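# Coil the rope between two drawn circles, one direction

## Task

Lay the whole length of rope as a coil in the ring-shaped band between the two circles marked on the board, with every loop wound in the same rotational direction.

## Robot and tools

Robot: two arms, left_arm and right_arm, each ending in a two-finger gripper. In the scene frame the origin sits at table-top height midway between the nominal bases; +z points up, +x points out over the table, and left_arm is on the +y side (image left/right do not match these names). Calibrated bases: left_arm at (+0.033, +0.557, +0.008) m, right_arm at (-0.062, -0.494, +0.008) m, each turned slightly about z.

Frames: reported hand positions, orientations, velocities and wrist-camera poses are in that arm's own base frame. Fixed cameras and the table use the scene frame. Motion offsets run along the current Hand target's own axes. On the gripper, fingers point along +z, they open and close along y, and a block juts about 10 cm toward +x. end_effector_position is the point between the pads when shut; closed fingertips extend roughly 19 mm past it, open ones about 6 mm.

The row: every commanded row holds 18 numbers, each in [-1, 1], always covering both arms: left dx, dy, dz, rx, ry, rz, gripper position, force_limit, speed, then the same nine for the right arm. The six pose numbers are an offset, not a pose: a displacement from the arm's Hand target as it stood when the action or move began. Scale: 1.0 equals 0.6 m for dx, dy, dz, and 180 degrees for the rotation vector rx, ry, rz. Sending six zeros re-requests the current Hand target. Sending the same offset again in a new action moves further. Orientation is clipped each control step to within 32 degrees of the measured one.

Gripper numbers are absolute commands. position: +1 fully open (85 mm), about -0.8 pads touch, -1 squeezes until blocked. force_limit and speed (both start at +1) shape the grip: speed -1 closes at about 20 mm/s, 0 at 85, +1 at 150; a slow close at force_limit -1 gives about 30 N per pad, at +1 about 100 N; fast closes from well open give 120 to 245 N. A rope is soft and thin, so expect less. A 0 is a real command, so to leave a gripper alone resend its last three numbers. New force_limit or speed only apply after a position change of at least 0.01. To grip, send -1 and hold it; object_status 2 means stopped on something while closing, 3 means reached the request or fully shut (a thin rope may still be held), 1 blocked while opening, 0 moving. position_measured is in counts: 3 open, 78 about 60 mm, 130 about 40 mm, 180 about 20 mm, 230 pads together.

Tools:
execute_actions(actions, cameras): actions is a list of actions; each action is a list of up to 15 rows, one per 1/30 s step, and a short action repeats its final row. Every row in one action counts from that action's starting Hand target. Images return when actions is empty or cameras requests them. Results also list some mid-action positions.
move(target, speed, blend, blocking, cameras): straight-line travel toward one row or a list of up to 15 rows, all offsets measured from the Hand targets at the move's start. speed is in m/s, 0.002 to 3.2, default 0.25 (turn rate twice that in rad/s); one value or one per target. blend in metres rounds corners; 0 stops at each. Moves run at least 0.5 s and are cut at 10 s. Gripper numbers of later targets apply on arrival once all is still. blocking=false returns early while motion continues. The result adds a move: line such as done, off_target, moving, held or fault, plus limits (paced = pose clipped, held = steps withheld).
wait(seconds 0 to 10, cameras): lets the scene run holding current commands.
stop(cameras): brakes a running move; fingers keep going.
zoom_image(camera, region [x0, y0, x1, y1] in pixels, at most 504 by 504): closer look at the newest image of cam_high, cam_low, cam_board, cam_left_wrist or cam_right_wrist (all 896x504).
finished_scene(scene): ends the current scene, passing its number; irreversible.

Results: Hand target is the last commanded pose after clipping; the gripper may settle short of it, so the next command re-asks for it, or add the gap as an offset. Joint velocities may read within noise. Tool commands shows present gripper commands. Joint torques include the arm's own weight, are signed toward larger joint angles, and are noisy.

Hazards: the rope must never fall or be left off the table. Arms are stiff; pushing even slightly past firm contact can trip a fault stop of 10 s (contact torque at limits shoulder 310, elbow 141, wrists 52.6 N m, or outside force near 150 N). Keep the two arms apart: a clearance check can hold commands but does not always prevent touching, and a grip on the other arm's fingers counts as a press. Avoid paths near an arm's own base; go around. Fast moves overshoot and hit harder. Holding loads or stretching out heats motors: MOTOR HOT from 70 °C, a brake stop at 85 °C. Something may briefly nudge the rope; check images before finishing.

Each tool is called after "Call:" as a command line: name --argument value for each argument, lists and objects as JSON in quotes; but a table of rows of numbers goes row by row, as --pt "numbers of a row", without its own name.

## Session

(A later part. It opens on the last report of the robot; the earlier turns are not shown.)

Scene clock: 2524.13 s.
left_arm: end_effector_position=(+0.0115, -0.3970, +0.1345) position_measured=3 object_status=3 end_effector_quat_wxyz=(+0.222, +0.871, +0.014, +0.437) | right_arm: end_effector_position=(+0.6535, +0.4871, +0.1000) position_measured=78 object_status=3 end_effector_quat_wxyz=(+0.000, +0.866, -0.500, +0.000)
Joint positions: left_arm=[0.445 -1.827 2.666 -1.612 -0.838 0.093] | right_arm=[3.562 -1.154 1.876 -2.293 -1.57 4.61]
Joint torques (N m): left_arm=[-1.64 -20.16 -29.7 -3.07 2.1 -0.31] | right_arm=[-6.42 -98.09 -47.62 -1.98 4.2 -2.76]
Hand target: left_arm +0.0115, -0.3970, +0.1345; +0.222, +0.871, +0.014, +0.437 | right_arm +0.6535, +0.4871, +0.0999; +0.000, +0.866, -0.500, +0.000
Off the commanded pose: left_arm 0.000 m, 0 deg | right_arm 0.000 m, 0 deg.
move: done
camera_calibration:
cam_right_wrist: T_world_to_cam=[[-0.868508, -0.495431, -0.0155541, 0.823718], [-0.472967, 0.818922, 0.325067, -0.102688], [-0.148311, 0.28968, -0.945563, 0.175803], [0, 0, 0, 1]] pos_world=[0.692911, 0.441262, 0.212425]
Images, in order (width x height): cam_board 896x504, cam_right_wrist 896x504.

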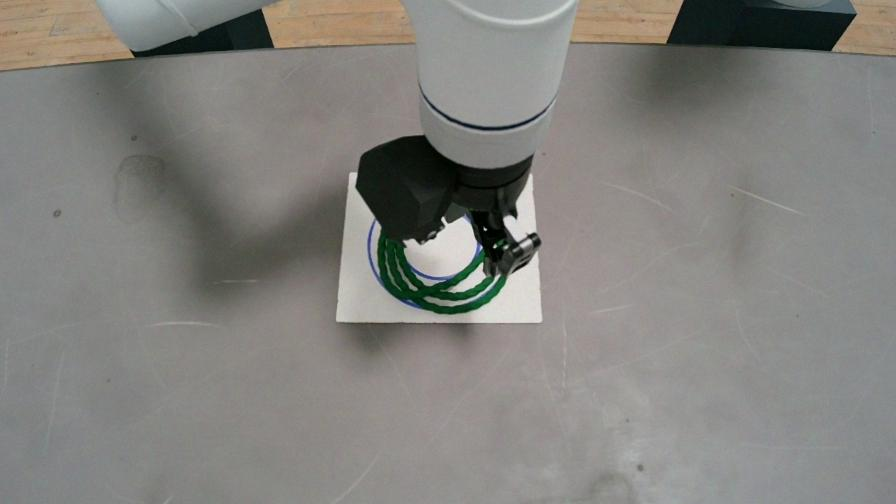

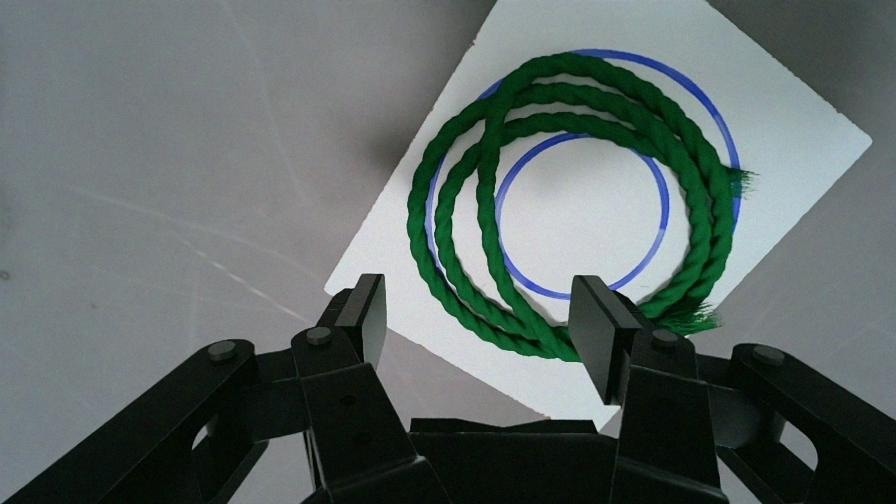

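Call:
move --pt "0 0 0 0 0 0 1 1 1 0 0 0.145 0 0 0 0.405 -1 0" --pt "0 0 0 0 0 0 1 1 1 0 0 0.145 0 0 0 -0.245 -1 -1" --speed 0.08 --cameras '["cam_board","cam_right_wrist","cam_low"]'

Scene clock: 2575.37 s.
left_arm: end_effector_position=(+0.0115, -0.3970, +0.1345) position_measured=3 object_status=3 end_effector_quat_wxyz=(+0.222, +0.871, +0.014, +0.437) | right_arm: end_effector_position=(+0.6535, +0.4872, +0.0129) position_measured=159 object_status=0 end_effector_quat_wxyz=(+0.000, +0.866, -0.500, +0.000)
Joint positions: left_arm=[0.445 -1.827 2.666 -1.612 -0.838 0.093] | right_arm=[3.562 -1.047 1.913 -2.436 -1.57 4.61]
Joint torques (N m): left_arm=[-0.64 -19.98 -29.43 -3 2.04 -0.23] | right_arm=[6.53 -104.64 -22.34 -7.46 2.9 1.06]
Hand target: left_arm +0.0115, -0.3970, +0.1345; +0.222, +0.871, +0.014, +0.437 | right_arm +0.6535, +0.4872, +0.0129; +0.000, +0.866, -0.500, +0.000
Off the commanded pose: left_arm 0.000 m, 0 deg | right_arm 0.000 m, 0 deg.
move: done
camera_calibration:
cam_right_wrist: T_world_to_cam=[[-0.868431, -0.495567, -0.0155168, 0.822416], [-0.473078, 0.818841, 0.325111, -0.0743815], [-0.148409, 0.289677, -0.945549, 0.0935773], [0, 0, 0, 1]] pos_world=[0.69291, 0.441362, 0.125425]
Images, in order (width x height): cam_low 896x504, cam_board 896x504, cam_right_wrist 896x504.

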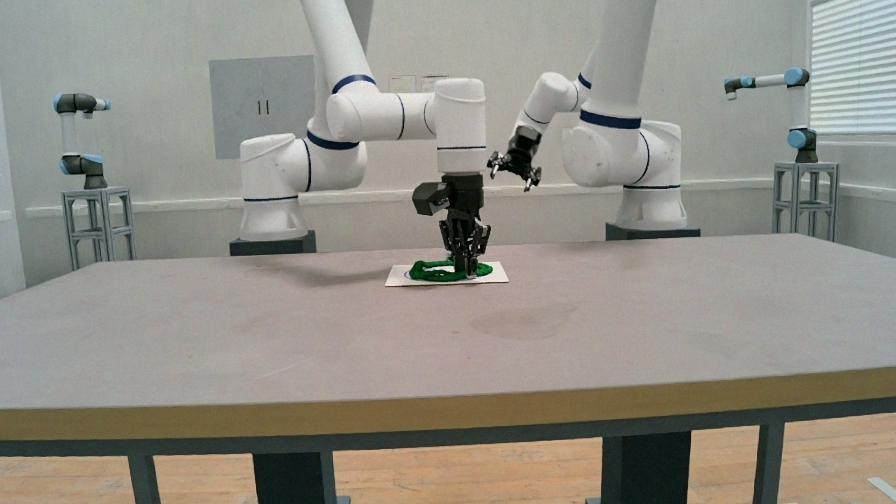

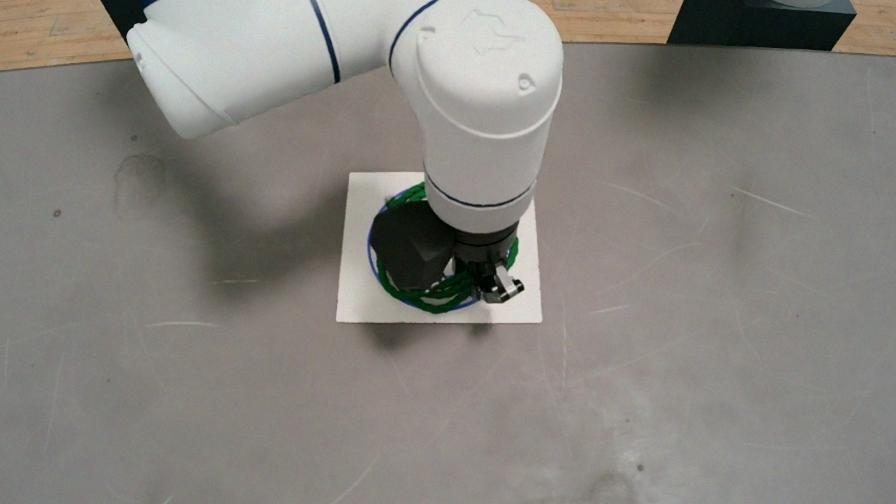

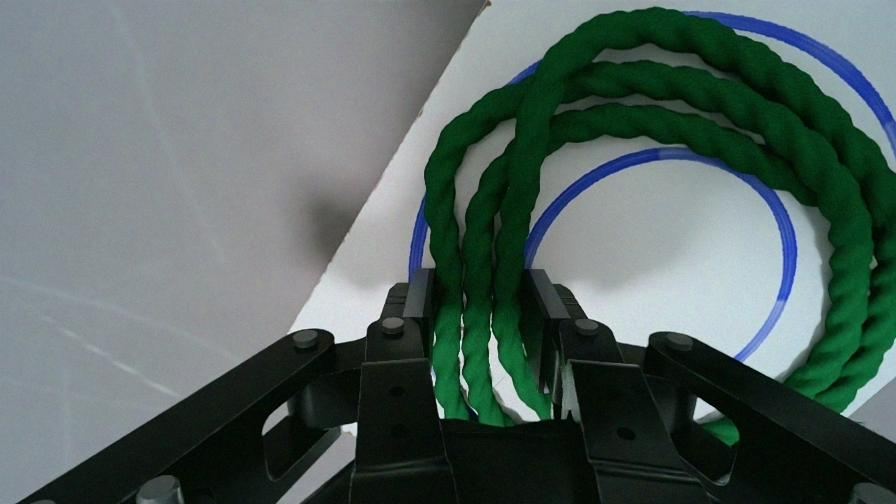

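Call:
move --pt "0 0 0 0 0 0 1 1 1 0 0 0 0 0 0 0.405 -1 0" --pt "0 0 0 0 0 0 1 1 1 0 0 -0.0583 0 0 0 0.405 -1 0" --pt "0 0 0 0 0 0 1 1 1 -0.0542 0.0139 -0.0583 0 0 -0.1667 0.405 -1 0" --pt "0 0 0 0 0 0 1 1 1 -0.0542 0.0139 0 0 0 -0.1667 0.405 -1 0" --pt "0 0 0 0 0 0 1 1 1 -0.0542 0.0139 0 0 0 -0.1667 -0.245 -1 -1" --speed '[0.1,0.1,0.2,0.1,0.1]' --cameras '["cam_right_wrist"]'

Scene clock: 2617.33 s.
left_arm: end_effector_position=(+0.0115, -0.3970, +0.1345) position_measured=3 object_status=3 end_effector_quat_wxyz=(+0.222, +0.871, +0.014, +0.437) | right_arm: end_effector_position=(+0.6300, +0.5112, +0.0130) position_measured=159 object_status=0 end_effector_quat_wxyz=(+0.000, +0.966, -0.259, +0.000)
Joint positions: left_arm=[0.445 -1.827 2.666 -1.612 -0.838 0.093] | right_arm=[3.602 -1.051 1.921 -2.44 -1.57 4.126]
Joint torques (N m): left_arm=[-1.6 -19.71 -29.63 -3.09 2.04 -0.13] | right_arm=[10.94 -103.77 -21.72 -7.54 3.57 0.98]
Hand target: left_arm +0.0115, -0.3970, +0.1345; +0.222, +0.871, +0.014, +0.437 | right_arm +0.6300, +0.5112, +0.0130; +0.000, +0.966, -0.259, +0.000
Off the commanded pose: left_arm 0.000 m, 0 deg | right_arm 0.000 m, 0 deg.
move: done
camera_calibration:
cam_right_wrist: T_world_to_cam=[[-0.504233, -0.863422, -0.0158464, 0.772504], [-0.819185, 0.47243, 0.325186, 0.290026], [-0.273287, 0.176951, -0.945517, 0.219454], [0, 0, 0, 1]] pos_world=[0.687081, 0.491148, 0.125426]
Images, in order (width x height): cam_right_wrist 896x504.

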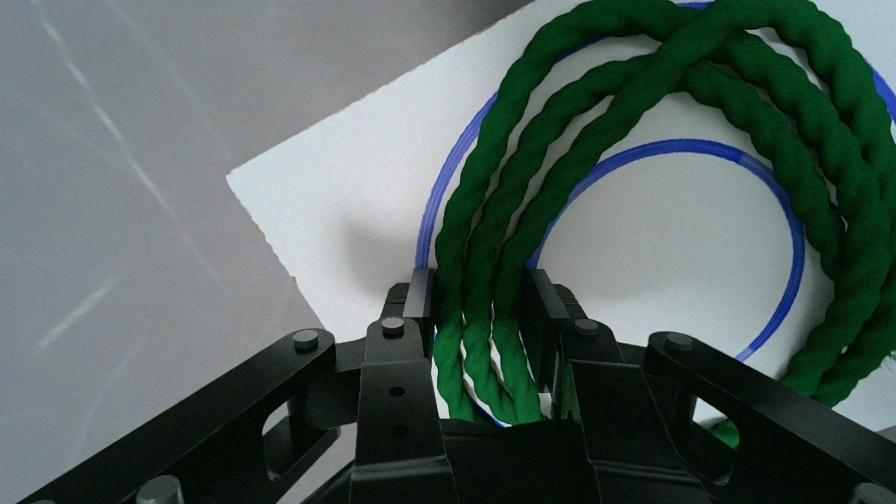

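Call:
move --pt "0 0 0 0 0 0 1 1 1 0 0 0 0 0 0 0.405 -1 0" --pt "0 0 0 0 0 0 1 1 1 0 0 -0.0583 0 0 0 0.405 -1 0" --pt "0 0 0 0 0 0 1 1 1 -0.0517 0.0138 -0.0583 0 0 -0.1667 0.405 -1 0" --pt "0 0 0 0 0 0 1 1 1 -0.0517 0.0138 0 0 0 -0.1667 0.405 -1 0" --pt "0 0 0 0 0 0 1 1 1 -0.0517 0.0138 0 0 0 -0.1667 -0.245 -1 -1" --speed '[0.1,0.1,0.2,0.1,0.1]' --cameras '["cam_right_wrist"]'

Scene clock: 2631.03 s.
left_arm: end_effector_position=(+0.0115, -0.3970, +0.1345) position_measured=3 object_status=3 end_effector_quat_wxyz=(+0.222, +0.871, +0.014, +0.437) | right_arm: end_effector_position=(+0.5990, +0.5195, +0.0130) position_measured=160 object_status=0 end_effector_quat_wxyz=(+0.000, +1.000, +0.000, +0.000)
Joint positions: left_arm=[0.445 -1.827 2.666 -1.612 -0.838 0.093] | right_arm=[3.63 -1.072 1.959 -2.457 -1.57 3.63]
Joint torques (N m): left_arm=[-0.45 -18.24 -29.34 -3.08 2.2 -0.18] | right_arm=[9.56 -99.44 -21.54 -7.74 3.84 0.8]
Hand target: left_arm +0.0115, -0.3970, +0.1345; +0.222, +0.871, +0.014, +0.437 | right_arm +0.5990, +0.5195, +0.0130; +0.000, +1.000, +0.000, +0.000
Off the commanded pose: left_arm 0.000 m, 0 deg | right_arm 0.000 m, 0 deg.
move: done
camera_calibration:
cam_right_wrist: T_world_to_cam=[[-0.00476698, -0.999858, -0.0161398, 0.535731], [-0.945685, -0.000738821, 0.325084, 0.582222], [-0.32505, 0.0168128, -0.945547, 0.323676], [0, 0, 0, 1]] pos_world=[0.658363, 0.530644, 0.125427]
Images, in order (width x height): cam_right_wrist 896x504.

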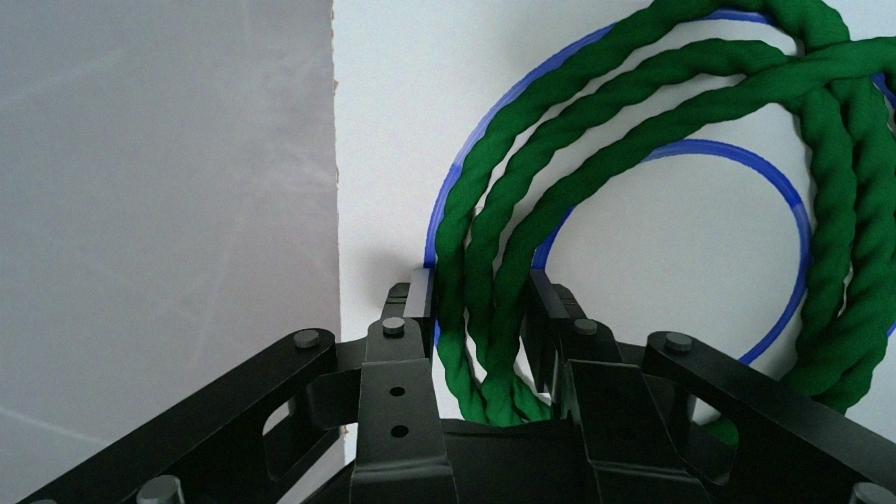

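Call:
move --pt "0 0 0 0 0 0 1 1 1 0 0 0 0 0 0 0.405 -1 0" --pt "0 0 0 0 0 0 1 1 1 0 0 -0.0583 0 0 0 0.405 -1 0" --pt "0 0 0 0 0 0 1 1 1 -0.0517 0.0138 -0.0583 0 0 -0.1667 0.405 -1 0" --pt "0 0 0 0 0 0 1 1 1 -0.0517 0.0138 0 0 0 -0.1667 0.405 -1 0" --pt "0 0 0 0 0 0 1 1 1 -0.0517 0.0138 0 0 0 -0.1667 -0.245 -1 -1" --speed '[0.1,0.1,0.2,0.1,0.1]' --cameras '["cam_right_wrist"]'

Scene clock: 2643.93 s.
left_arm: end_effector_position=(+0.0115, -0.3970, +0.1345) position_measured=3 object_status=3 end_effector_quat_wxyz=(+0.222, +0.871, +0.014, +0.437) | right_arm: end_effector_position=(+0.5680, +0.5112, +0.0130) position_measured=160 object_status=0 end_effector_quat_wxyz=(+0.000, +0.966, +0.259, +0.000)
Joint positions: left_arm=[0.445 -1.827 2.666 -1.612 -0.838 0.093] | right_arm=[3.64 -1.105 2.018 -2.483 -1.57 3.116]
Joint torques (N m): left_arm=[-1.31 -19.69 -29.08 -3.16 2.05 -0.19] | right_arm=[9.37 -92.92 -20.2 -7.88 3.98 1.33]
Hand target: left_arm +0.0115, -0.3970, +0.1345; +0.222, +0.871, +0.014, +0.437 | right_arm +0.5680, +0.5112, +0.0130; +0.000, +0.966, +0.259, +0.000
Off the commanded pose: left_arm 0.000 m, 0 deg | right_arm 0.000 m, 0 deg.
move: done
camera_calibration:
cam_right_wrist: T_world_to_cam=[[0.495887, -0.868233, -0.0163414, 0.175628], [-0.818603, -0.473655, 0.324871, 0.722494], [-0.289804, -0.147722, -0.945617, 0.377821], [0, 0, 0, 1]] pos_world=[0.613837, 0.550511, 0.125427]
Images, in order (width x height): cam_right_wrist 896x504.

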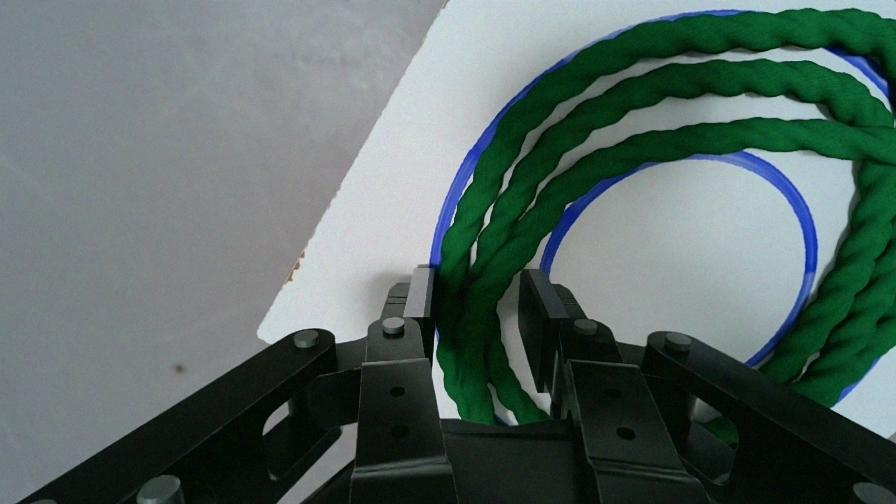

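Call:
move --pt "0 0 0 0 0 0 1 1 1 0 0 0 0 0 0 0.405 -1 0" --pt "0 0 0 0 0 0 1 1 1 0 0 -0.0583 0 0 0 0.405 -1 0" --pt "0 0 0 0 0 0 1 1 1 -0.0517 0.0138 -0.0583 0 0 -0.1667 0.405 -1 0" --pt "0 0 0 0 0 0 1 1 1 -0.0517 0.0138 0 0 0 -0.1667 0.405 -1 0" --pt "0 0 0 0 0 0 1 1 1 -0.0517 0.0138 0 0 0 -0.1667 -0.245 -1 -1" --speed '[0.1,0.1,0.2,0.1,0.1]' --cameras '["cam_right_wrist"]'

Scene clock: 2655.27 s.
left_arm: end_effector_position=(+0.0115, -0.3970, +0.1345) position_measured=3 object_status=3 end_effector_quat_wxyz=(+0.222, +0.871, +0.014, +0.437) | right_arm: end_effector_position=(+0.5453, +0.4885, +0.0130) position_measured=160 object_status=0 end_effector_quat_wxyz=(+0.000, +0.866, +0.500, +0.000)
Joint positions: left_arm=[0.445 -1.827 2.666 -1.612 -0.838 0.093] | right_arm=[3.627 -1.141 2.082 -2.512 -1.57 2.579]
Joint torques (N m): left_arm=[-1.64 -20.67 -29.13 -3.11 2.08 -0.36] | right_arm=[6.35 -88.37 -18.87 -7.51 3.96 1.52]
Hand target: left_arm +0.0115, -0.3970, +0.1345; +0.222, +0.871, +0.014, +0.437 | right_arm +0.5453, +0.4885, +0.0130; +0.000, +0.866, +0.500, +0.000
Off the commanded pose: left_arm 0.000 m, 0 deg | right_arm 0.000 m, 0 deg.
move: done
camera_calibration:
cam_right_wrist: T_world_to_cam=[[0.863631, -0.503855, -0.016457, -0.21126], [-0.47201, -0.81965, 0.324622, 0.67316], [-0.177052, -0.272586, -0.945701, 0.36748], [0, 0, 0, 1]] pos_world=[0.565252, 0.545481, 0.125527]
Images, in order (width x height): cam_right_wrist 896x504.

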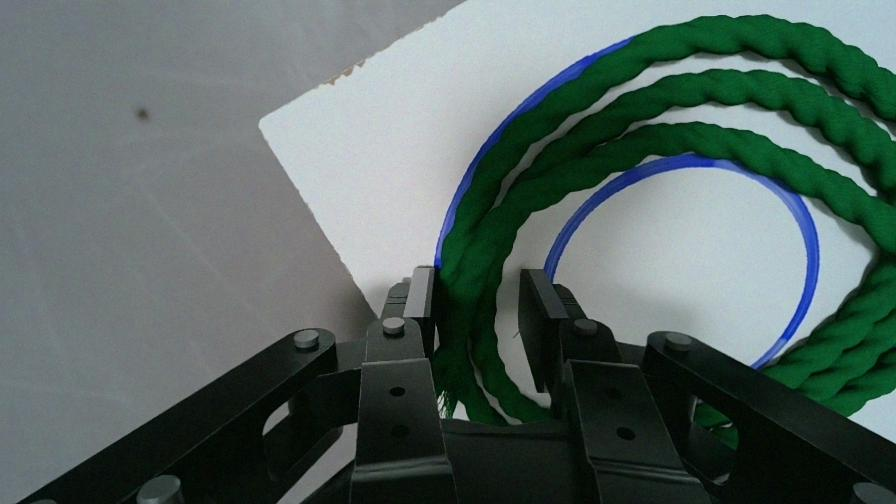

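Call:
move --pt "0 0 0 0 0 0 1 1 1 0 0 0 0 0 0 0.405 -1 0" --pt "0 0 0 0 0 0 1 1 1 0 0 -0.0583 0 0 0 0.78 -1 0" --pt "0 0 0 0 0 0 1 1 1 -0.0517 0.0138 -0.0583 0 0 -0.1667 0.78 -1 0" --pt "0 0 0 0 0 0 1 1 1 -0.0517 0.0138 0 0 0 -0.1667 0.78 -1 0" --pt "0 0 0 0 0 0 1 1 1 -0.0517 0.0138 0 0 0 -0.1667 -0.245 -1 -1" --speed '[0.1,0.1,0.2,0.1,0.1]' --cameras '["cam_right_wrist"]'

Scene clock: 2669.77 s.
left_arm: end_effector_position=(+0.0115, -0.3970, +0.1345) position_measured=3 object_status=3 end_effector_quat_wxyz=(+0.222, +0.871, +0.014, +0.437) | right_arm: end_effector_position=(+0.5370, +0.4575, +0.0130) position_measured=160 object_status=0 end_effector_quat_wxyz=(+0.000, +0.707, +0.707, +0.000)
Joint positions: left_arm=[0.445 -1.827 2.666 -1.612 -0.838 0.093] | right_arm=[3.593 -1.172 2.135 -2.534 -1.57 2.021]
Joint torques (N m): left_arm=[-0.5 -19.51 -29.76 -3.09 2.2 -0.2] | right_arm=[8.2 -80.89 -18.51 -7.43 3.99 0.99]
Hand target: left_arm +0.0115, -0.3970, +0.1345; +0.222, +0.871, +0.014, +0.437 | right_arm +0.5370, +0.4575, +0.0130; +0.000, +0.707, +0.707, +0.000
Off the commanded pose: left_arm 0.000 m, 0 deg | right_arm 0.000 m, 0 deg.
move: done
camera_calibration:
cam_right_wrist: T_world_to_cam=[[0.999856, -0.00450201, -0.0163369, -0.521304], [0.00103961, -0.945952, 0.324305, 0.447579], [-0.016914, -0.324275, -0.945812, 0.29519], [0, 0, 0, 1]] pos_world=[0.525756, 0.516764, 0.125526]
Images, in order (width x height): cam_right_wrist 896x504.

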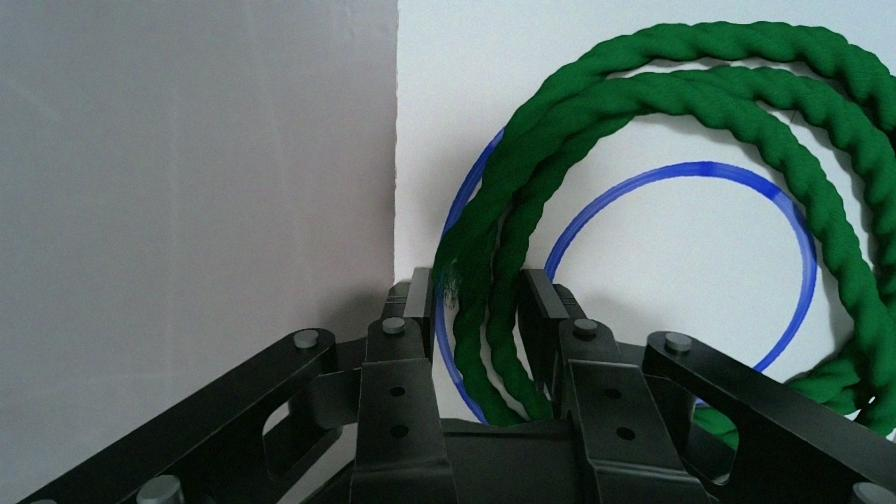

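Call:
move --pt "0 0 0 0 0 0 1 1 1 0 0 0 0 0 0 0.405 -1 0" --pt "0 0 0 0 0 0 1 1 1 0 0 -0.0583 0 0 0 0.6 -1 0" --pt "0 0 0 0 0 0 1 1 1 -0.0517 0.0138 -0.0583 0 0 -0.1667 0.6 -1 0" --pt "0 0 0 0 0 0 1 1 1 -0.0517 0.0138 0 0 0 -0.1667 0.6 -1 0" --pt "0 0 0 0 0 0 1 1 1 -0.0517 0.0138 0 0 0 -0.1667 -0.245 -1 -1" --speed '[0.1,0.1,0.2,0.1,0.1]' --cameras '["cam_right_wrist"]'

Scene clock: 2688.20 s.
left_arm: end_effector_position=(+0.0115, -0.3970, +0.1345) position_measured=3 object_status=3 end_effector_quat_wxyz=(+0.222, +0.871, +0.014, +0.437) | right_arm: end_effector_position=(+0.5453, +0.4265, +0.0130) position_measured=160 object_status=0 end_effector_quat_wxyz=(+0.000, +0.500, +0.866, +0.000)
Joint positions: left_arm=[0.445 -1.827 2.666 -1.612 -0.838 0.093] | right_arm=[3.546 -1.187 2.161 -2.545 -1.57 1.451]
Joint torques (N m): left_arm=[-0.84 -19.61 -29.08 -3.18 2.36 -0.34] | right_arm=[8.17 -77.59 -18.5 -7.46 4.26 0.84]
Hand target: left_arm +0.0115, -0.3970, +0.1345; +0.222, +0.871, +0.014, +0.437 | right_arm +0.5453, +0.4265, +0.0130; +0.000, +0.500, +0.866, +0.000
Off the commanded pose: left_arm 0.000 m, 0 deg | right_arm 0.000 m, 0 deg.
move: done
camera_calibration:
cam_right_wrist: T_world_to_cam=[[0.868073, 0.496176, -0.0160702, -0.671445], [0.47398, -0.818745, 0.324035, 0.106188], [0.147621, -0.288903, -0.945909, 0.180486], [0, 0, 0, 1]] pos_world=[0.505889, 0.472239, 0.125525]
Images, in order (width x height): cam_right_wrist 896x504.

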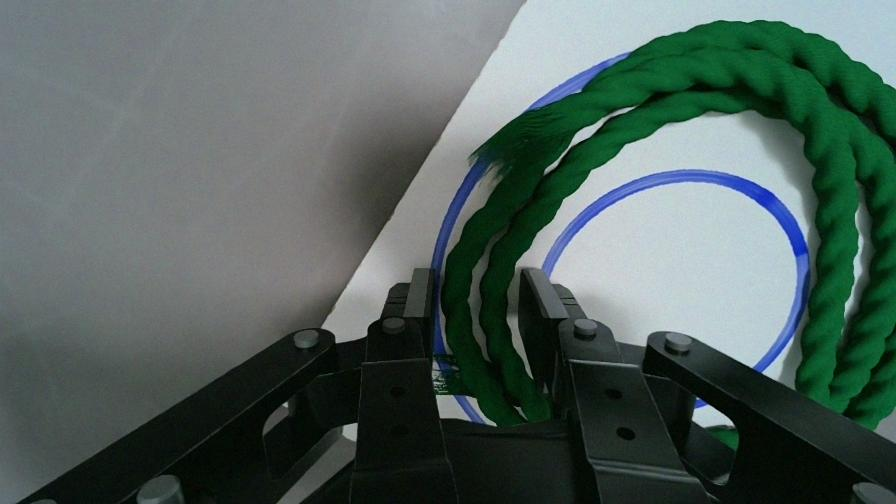

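Call:
move --pt "0 0 0 0 0 0 1 1 1 0 0 0 0 0 0 0.405 -1 0" --pt "0 0 0 0 0 0 1 1 1 0 0 -0.0583 0 0 0 0.6 -1 0" --pt "0 0 0 0 0 0 1 1 1 -0.0517 0.0138 -0.0583 0 0 -0.1667 0.6 -1 0" --pt "0 0 0 0 0 0 1 1 1 -0.0517 0.0138 0 0 0 -0.1667 0.6 -1 0" --pt "0 0 0 0 0 0 1 1 1 -0.0517 0.0138 0 0 0 -0.1667 -0.245 -1 -1" --speed '[0.1,0.1,0.2,0.1,0.1]' --cameras '["cam_right_wrist"]'

Call:
move --pt "0 0 0 0 0 0 1 1 1 0 0 0 0 0 0 0.405 -1 0" --pt "0 0 0 0 0 0 1 1 1 0 0 -0.0583 0 0 0 0.405 -1 0" --pt "0 0 0 0 0 0 1 1 1 -0.0517 0.0138 -0.0583 0 0 -0.1667 0.405 -1 0" --pt "0 0 0 0 0 0 1 1 1 -0.0517 0.0138 0 0 0 -0.1667 0.405 -1 0" --pt "0 0 0 0 0 0 1 1 1 -0.0517 0.0138 0 0 0 -0.1667 -0.245 -1 -1" --speed '[0.1,0.1,0.2,0.1,0.1]' --cameras '["cam_right_wrist"]'

Scene clock: 2708.97 s.
left_arm: end_effector_position=(+0.0115, -0.3970, +0.1345) position_measured=3 object_status=3 end_effector_quat_wxyz=(+0.222, +0.871, +0.014, +0.437) | right_arm: end_effector_position=(+0.5680, +0.4038, +0.0129) position_measured=160 object_status=0 end_effector_quat_wxyz=(+0.000, +0.258, +0.966, +0.000)
Joint positions: left_arm=[0.445 -1.827 2.666 -1.612 -0.838 0.093] | right_arm=[3.502 -1.181 2.152 -2.541 -1.57 0.883]
Joint torques (N m): left_arm=[-0.93 -19.23 -30.04 -3.31 2.36 -0.11] | right_arm=[6.53 -83.07 -18.32 -7.34 4.14 1.32]
Hand target: left_arm +0.0115, -0.3970, +0.1345; +0.222, +0.871, +0.014, +0.437 | right_arm +0.5680, +0.4038, +0.0129; +0.000, +0.258, +0.966, +0.000
Off the commanded pose: left_arm 0.000 m, 0 deg | right_arm 0.000 m, 0 deg.
move: done
camera_calibration:
cam_right_wrist: T_world_to_cam=[[0.503625, 0.863779, -0.0157405, -0.62133], [0.819854, -0.472112, 0.323959, -0.259613], [0.272398, -0.176059, -0.94594, 0.0541255], [0, 0, 0, 1]] pos_world=[0.511019, 0.423654, 0.125524]
Images, in order (width x height): cam_right_wrist 896x504.

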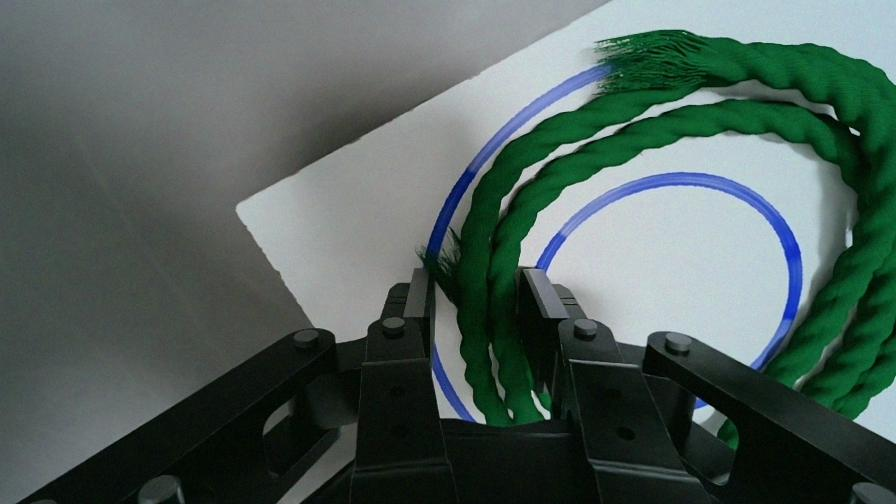

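Scene clock: 2714.80 s.
left_arm: end_effector_position=(+0.0115, -0.3970, +0.1345) position_measured=3 object_status=3 end_effector_quat_wxyz=(+0.222, +0.871, +0.014, +0.437) | right_arm: end_effector_position=(+0.5990, +0.3955, +0.0129) position_measured=160 object_status=0 end_effector_quat_wxyz=(+0.000, -0.001, +1.000, +0.000)
Joint positions: left_arm=[0.445 -1.827 2.666 -1.612 -0.838 0.093] | right_arm=[3.475 -1.158 2.111 -2.524 -1.57 0.332]
Joint torques (N m): left_arm=[-1.45 -18.69 -29.21 -3.12 2.21 -0.12] | right_arm=[7.31 -85.02 -18.53 -7.36 4.02 1.05]
Hand target: left_arm +0.0115, -0.3970, +0.1345; +0.222, +0.871, +0.014, +0.437 | right_arm +0.5990, +0.3955, +0.0129; +0.000, -0.001, +1.000, +0.000
Off the commanded pose: left_arm 0.000 m, 0 deg | right_arm 0.000 m, 0 deg.
move: done
camera_calibration:
cam_right_wrist: T_world_to_cam=[[0.0041721, 0.999873, -0.0153926, -0.384432], [0.946024, 0.00104189, 0.324096, -0.551652], [0.324071, -0.0159139, -0.945899, -0.0501616], [0, 0, 0, 1]] pos_world=[0.539736, 0.384159, 0.125423]
Images, in order (width x height): cam_right_wrist 896x504.

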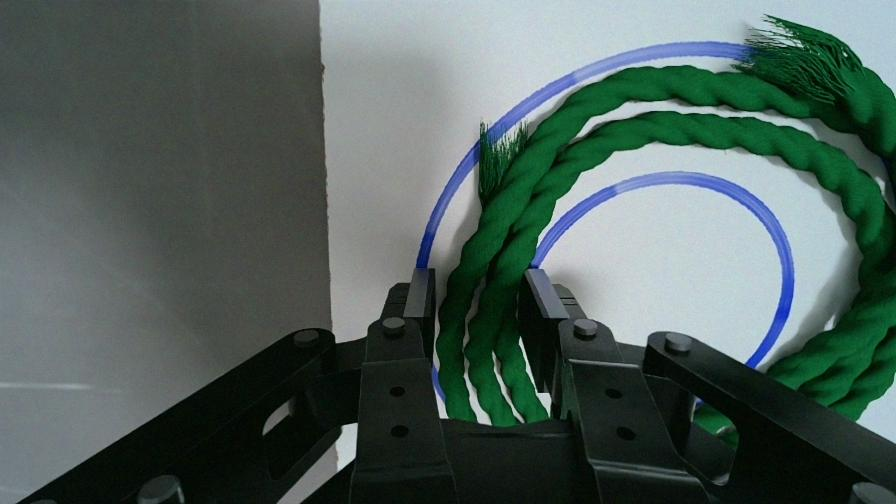

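Call:
move --pt "0 0 0 0 0 0 1 1 1 0 0 0 0 0 0 0.405 -1 0" --pt "0 0 0 0 0 0 1 1 1 0 0 -0.0583 0 0 0 0.405 -1 0" --pt "0 0 0 0 0 0 1 1 1 -0.0517 0.0138 -0.0583 0 0 -0.1667 0.405 -1 0" --pt "0 0 0 0 0 0 1 1 1 -0.0517 0.0138 0 0 0 -0.1667 0.405 -1 0" --pt "0 0 0 0 0 0 1 1 1 -0.0517 0.0138 0 0 0 -0.1667 -0.245 -1 -1" --speed '[0.1,0.1,0.2,0.1,0.1]' --cameras '["cam_right_wrist"]'

Call:
move --pt "0 0 0 0 0 0 1 1 1 0 0 0 0 0 0 0.405 -1 0" --pt "0 0 0 0 0 0 1 1 1 0 0 -0.0583 0 0 0 0.405 -1 0" --pt "0 0 0 0 0 0 1 1 1 -0.0517 0.0138 -0.0583 0 0 -0.1667 0.405 -1 0" --pt "0 0 0 0 0 0 1 1 1 -0.0517 0.0138 0 0 0 -0.1667 0.405 -1 0" --pt "0 0 0 0 0 0 1 1 1 -0.0517 0.0138 0 0 0 -0.1667 -0.245 -1 -1" --speed '[0.1,0.1,0.2,0.1,0.1]' --cameras '["cam_right_wrist"]'

Scene clock: 2732.00 s.
left_arm: end_effector_position=(+0.0115, -0.3970, +0.1345) position_measured=3 object_status=3 end_effector_quat_wxyz=(+0.222, +0.871, +0.014, +0.437) | right_arm: end_effector_position=(+0.6300, +0.4038, +0.0129) position_measured=160 object_status=0 end_effector_quat_wxyz=(+0.000, -0.259, +0.966, +0.000)
Joint positions: left_arm=[0.445 -1.827 2.666 -1.612 -0.838 0.093] | right_arm=[3.472 -1.123 2.05 -2.497 -1.57 -0.194]
Joint torques (N m): left_arm=[-0.02 -20.35 -29.05 -3.09 2.03 -0.25] | right_arm=[8.19 -91.29 -19.5 -7.66 3.95 0.94]
Hand target: left_arm +0.0115, -0.3970, +0.1345; +0.222, +0.871, +0.014, +0.437 | right_arm +0.6300, +0.4038, +0.0129; +0.000, -0.259, +0.966, +0.000
Off the commanded pose: left_arm 0.000 m, 0 deg | right_arm 0.000 m, 0 deg.
move: done
camera_calibration:
cam_right_wrist: T_world_to_cam=[[-0.496398, 0.867962, -0.0152259, -0.0242557], [0.81868, 0.473902, 0.324315, -0.691638], [0.288708, 0.148524, -0.945827, -0.104158], [0, 0, 0, 1]] pos_world=[0.584261, 0.364292, 0.125423]
Images, in order (width x height): cam_right_wrist 896x504.

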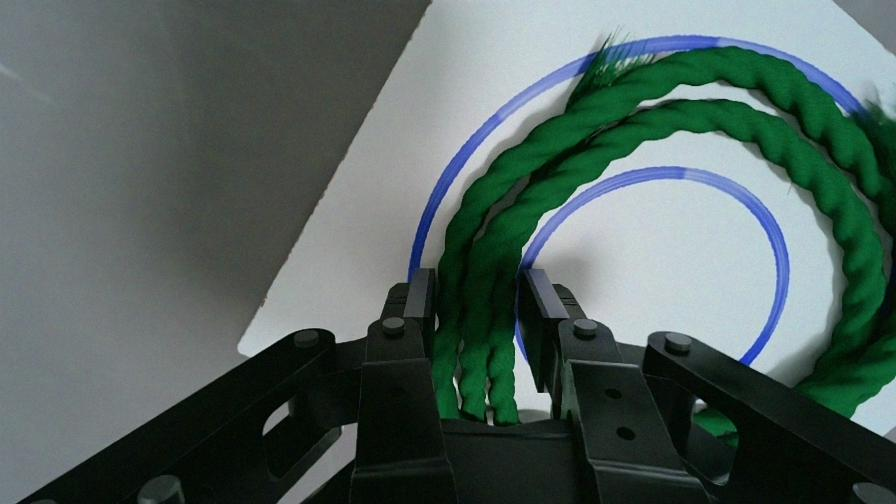

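Scene clock: 2737.80 s.
left_arm: end_effector_position=(+0.0115, -0.3970, +0.1345) position_measured=3 object_status=3 end_effector_quat_wxyz=(+0.222, +0.871, +0.014, +0.437) | right_arm: end_effector_position=(+0.6527, +0.4265, +0.0129) position_measured=160 object_status=0 end_effector_quat_wxyz=(+0.000, -0.501, +0.866, +0.000)
Joint positions: left_arm=[0.445 -1.827 2.666 -1.612 -0.838 0.093] | right_arm=[3.491 -1.087 1.986 -2.469 -1.57 -0.699]
Joint torques (N m): left_arm=[-0.8 -19.27 -28.7 -3.17 2.3 -0.16] | right_arm=[9.67 -100.85 -20.65 -7.49 3.97 0.71]
Hand target: left_arm +0.0115, -0.3970, +0.1345; +0.222, +0.871, +0.014, +0.437 | right_arm +0.6527, +0.4265, +0.0129; +0.000, -0.501, +0.866, +0.000
Off the commanded pose: left_arm 0.000 m, 0 deg | right_arm 0.000 m, 0 deg.
move: done
camera_calibration:
cam_right_wrist: T_world_to_cam=[[-0.863918, 0.503404, -0.0151722, 0.362661], [0.471932, 0.819693, 0.324629, -0.642188], [0.175856, 0.273292, -0.94572, -0.0936341], [0, 0, 0, 1]] pos_world=[0.632845, 0.369422, 0.125424]
Images, in order (width x height): cam_right_wrist 896x504.

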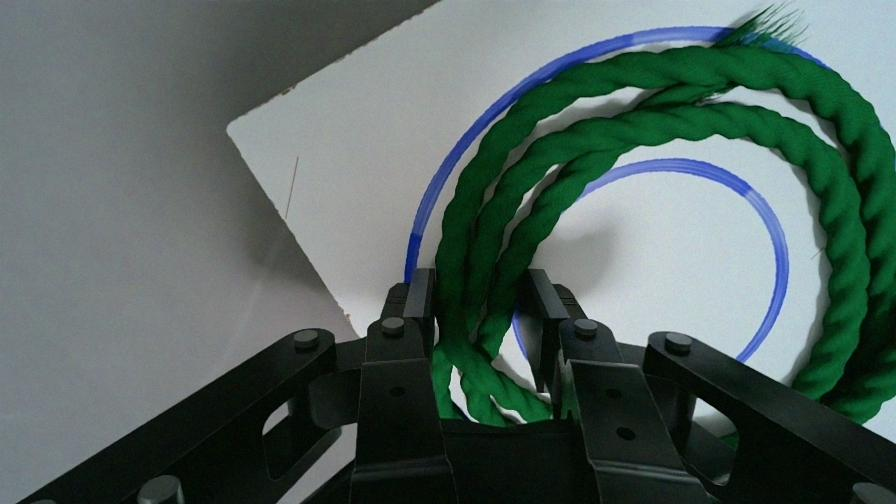

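Call:
move --pt "0 0 0 0 0 0 1 1 1 0 0 0 0 0 0 0.405 -1 0" --pt "0 0 0 0 0 0 1 1 1 0 0 -0.0583 0 0 0 0.405 -1 0" --pt "0 0 0 0 0 0 1 1 1 -0.0517 0.0138 -0.0583 0 0 -0.1667 0.405 -1 0" --pt "0 0 0 0 0 0 1 1 1 -0.0517 0.0138 0 0 0 -0.1667 0.405 -1 0" --pt "0 0 0 0 0 0 1 1 1 -0.0517 0.0138 0 0 0 -0.1667 -0.245 -1 -1" --speed '[0.1,0.1,0.2,0.1,0.1]' --cameras '["cam_right_wrist"]'

Call:
move --pt "0 0 0 0 0 0 1 1 1 0 0 0 0 0 0 0.405 -1 0" --pt "0 0 0 0 0 0 1 1 1 0 0 -0.0583 0 0 0 0.405 -1 0" --pt "0 0 0 0 0 0 1 1 1 0 0.25 -0.42 0 0 0 0.405 -1 0" --speed '[0.1,0.1,0.2]' --cameras '["cam_right_wrist","cam_board"]'

Call:
zoom_image --camera "cam_board" --region '[360, 160, 530, 330]'

Scene clock: 2752.90 s.
left_arm: end_effector_position=(+0.0115, -0.3970, +0.1345) position_measured=3 object_status=3 end_effector_quat_wxyz=(+0.222, +0.871, +0.014, +0.437) | right_arm: end_effector_position=(+0.6610, +0.4575, +0.0129) position_measured=160 object_status=0 end_effector_quat_wxyz=(+0.000, +0.708, -0.707, +0.000)
Joint positions: left_arm=[0.445 -1.827 2.666 -1.612 -0.838 0.093] | right_arm=[3.524 -1.06 1.936 -2.447 -1.57 -1.19]
Joint torques (N m): left_arm=[-1.49 -20.49 -28.78 -3.06 2.19 -0.18] | right_arm=[10.07 -101.39 -20.58 -7.43 4.33 0.88]
Hand target: left_arm +0.0115, -0.3970, +0.1345; +0.222, +0.871, +0.014, +0.437 | right_arm +0.6610, +0.4575, +0.0129; +0.000, +0.708, -0.707, +0.000
Off the commanded pose: left_arm 0.000 m, 0 deg | right_arm 0.000 m, 0 deg.
move: done
camera_calibration:
cam_right_wrist: T_world_to_cam=[[-0.999876, 0.00383707, -0.015298, 0.672547], [-0.00134162, 0.945747, 0.324902, -0.416387], [0.0157147, 0.324882, -0.945624, -0.0213079], [0, 0, 0, 1]] pos_world=[0.67224, 0.398139, 0.125424]
Images, in order (width x height): cam_right_wrist 896x504.

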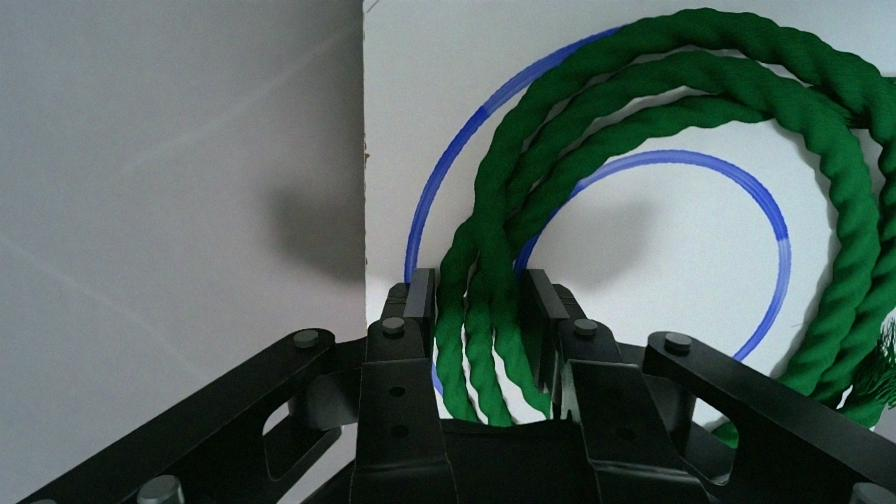

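Scene clock: 2756.30 s.
left_arm: end_effector_position=(+0.0115, -0.3970, +0.1345) position_measured=3 object_status=3 end_effector_quat_wxyz=(+0.222, +0.871, +0.014, +0.437) | right_arm: end_effector_position=(+0.5112, +0.4572, +0.2649) position_measured=78 object_status=3 end_effector_quat_wxyz=(+0.000, +0.708, -0.707, +0.000)
Joint positions: left_arm=[0.445 -1.827 2.666 -1.612 -0.838 0.093] | right_arm=[3.609 -1.508 1.99 -2.051 -1.57 -1.104]
Joint torques (N m): left_arm=[-0.36 -20.4 -29.75 -3.06 2.16 0] | right_arm=[9.79 -108.19 -51.97 -2.02 0.62 4.49]
Hand target: left_arm +0.0115, -0.3970, +0.1345; +0.222, +0.871, +0.014, +0.437 | right_arm +0.5111, +0.4572, +0.2650; +0.000, +0.708, -0.707, +0.000
Off the commanded pose: left_arm 0.000 m, 0 deg | right_arm 0.000 m, 0 deg.
move: done
camera_calibration:
cam_right_wrist: T_world_to_cam=[[-0.999877, 0.00389968, -0.0151704, 0.526548], [-0.00124244, 0.945716, 0.324992, -0.498221], [0.0156143, 0.324971, -0.945595, 0.219352], [0, 0, 0, 1]] pos_world=[0.52244, 0.397839, 0.377324]
Images, in order (width x height): cam_board 896x504, cam_right_wrist 896x504.

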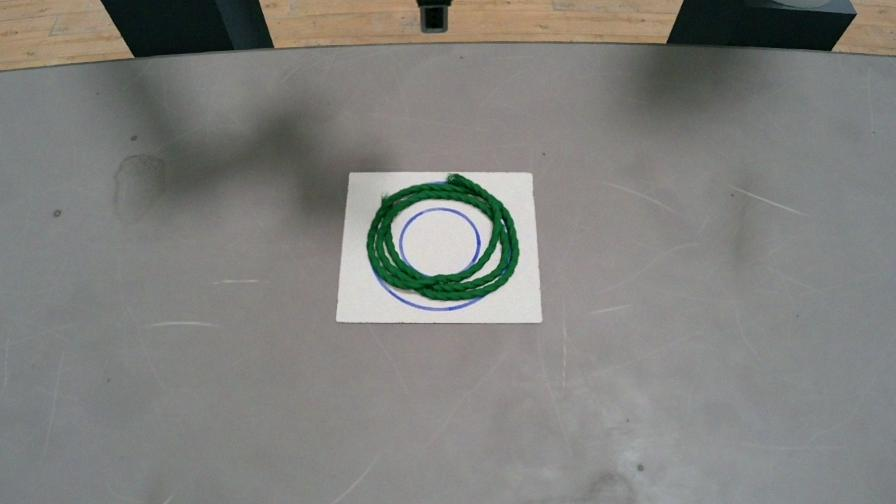

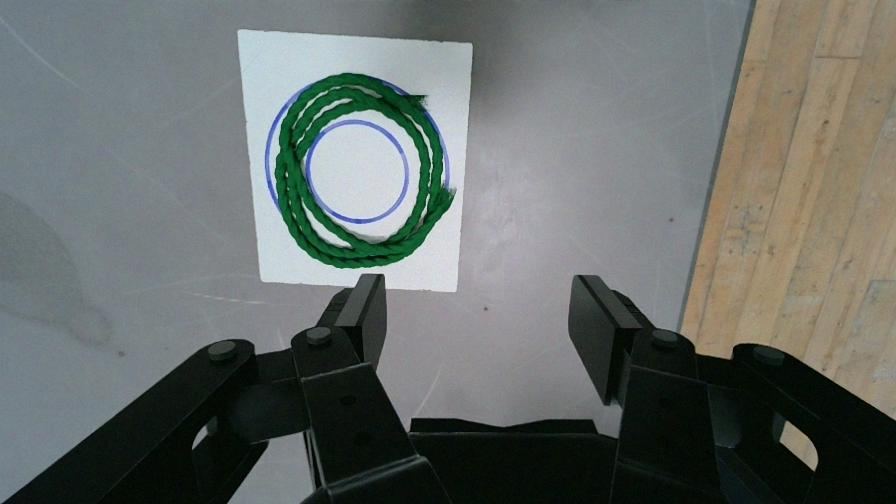

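Scaled by 2.965.

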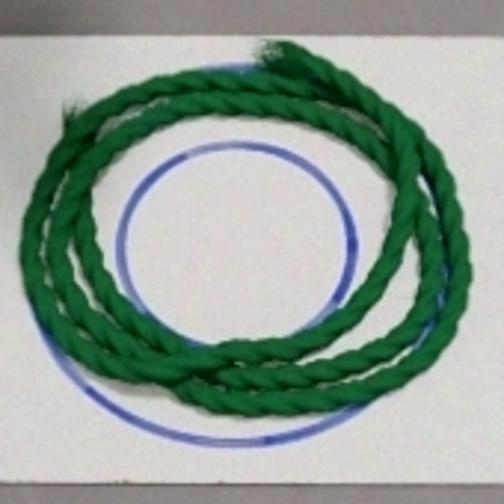

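Call:
move --pt "0 0 0 0 0 0 1 1 1 0.0925 -0.207 0.3583 0 0 0.3333 0.405 -1 0" --pt "0 0 0 0 0 0 1 1 1 0.0925 -0.207 0.42 0 0 0.3333 0.405 -1 0" --pt "0 0 0 0 0 0 1 1 1 0.0925 -0.207 0.42 0 0 0.3333 -0.245 -1 -1" --speed '[0.2,0.1,0.1]' --cameras '["cam_right_wrist"]'

Scene clock: 2802.87 s.
left_arm: end_effector_position=(+0.0115, -0.3970, +0.1345) position_measured=3 object_status=3 end_effector_quat_wxyz=(+0.222, +0.871, +0.014, +0.437) | right_arm: end_effector_position=(+0.6352, +0.4020, +0.0129) position_measured=159 object_status=0 end_effector_quat_wxyz=(+0.000, -0.260, +0.966, +0.000)
Joint positions: left_arm=[0.445 -1.827 2.666 -1.612 -0.838 0.093] | right_arm=[3.467 -1.119 2.043 -2.494 -1.57 -0.199]
Joint torques (N m): left_arm=[-0.31 -20.72 -29.1 -3.17 2.01 -0.29] | right_arm=[8.97 -91.23 -20.2 -7.51 -1.2 4.41]
Hand target: left_arm +0.0115, -0.3970, +0.1345; +0.222, +0.871, +0.014, +0.437 | right_arm +0.6352, +0.4020, +0.0129; +0.000, -0.260, +0.966, +0.000
Off the commanded pose: left_arm 0.000 m, 0 deg | right_arm 0.000 m, 0 deg.
move: done
camera_calibration:
cam_right_wrist: T_world_to_cam=[[-0.496676, 0.867802, -0.0152448, -0.019839], [0.818512, 0.474163, 0.324357, -0.695125], [0.288707, 0.148622, -0.945812, -0.105458], [0, 0, 0, 1]] pos_world=[0.589561, 0.362493, 0.125423]
Images, in order (width x height): cam_right_wrist 896x504.

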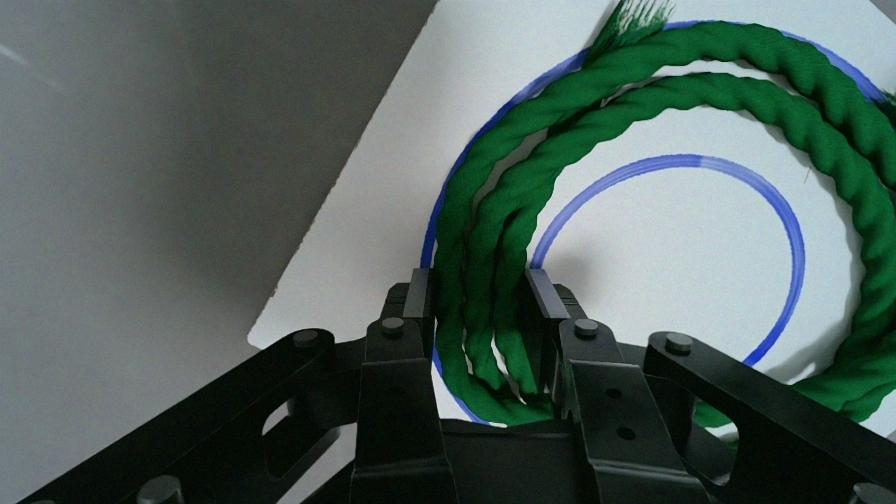

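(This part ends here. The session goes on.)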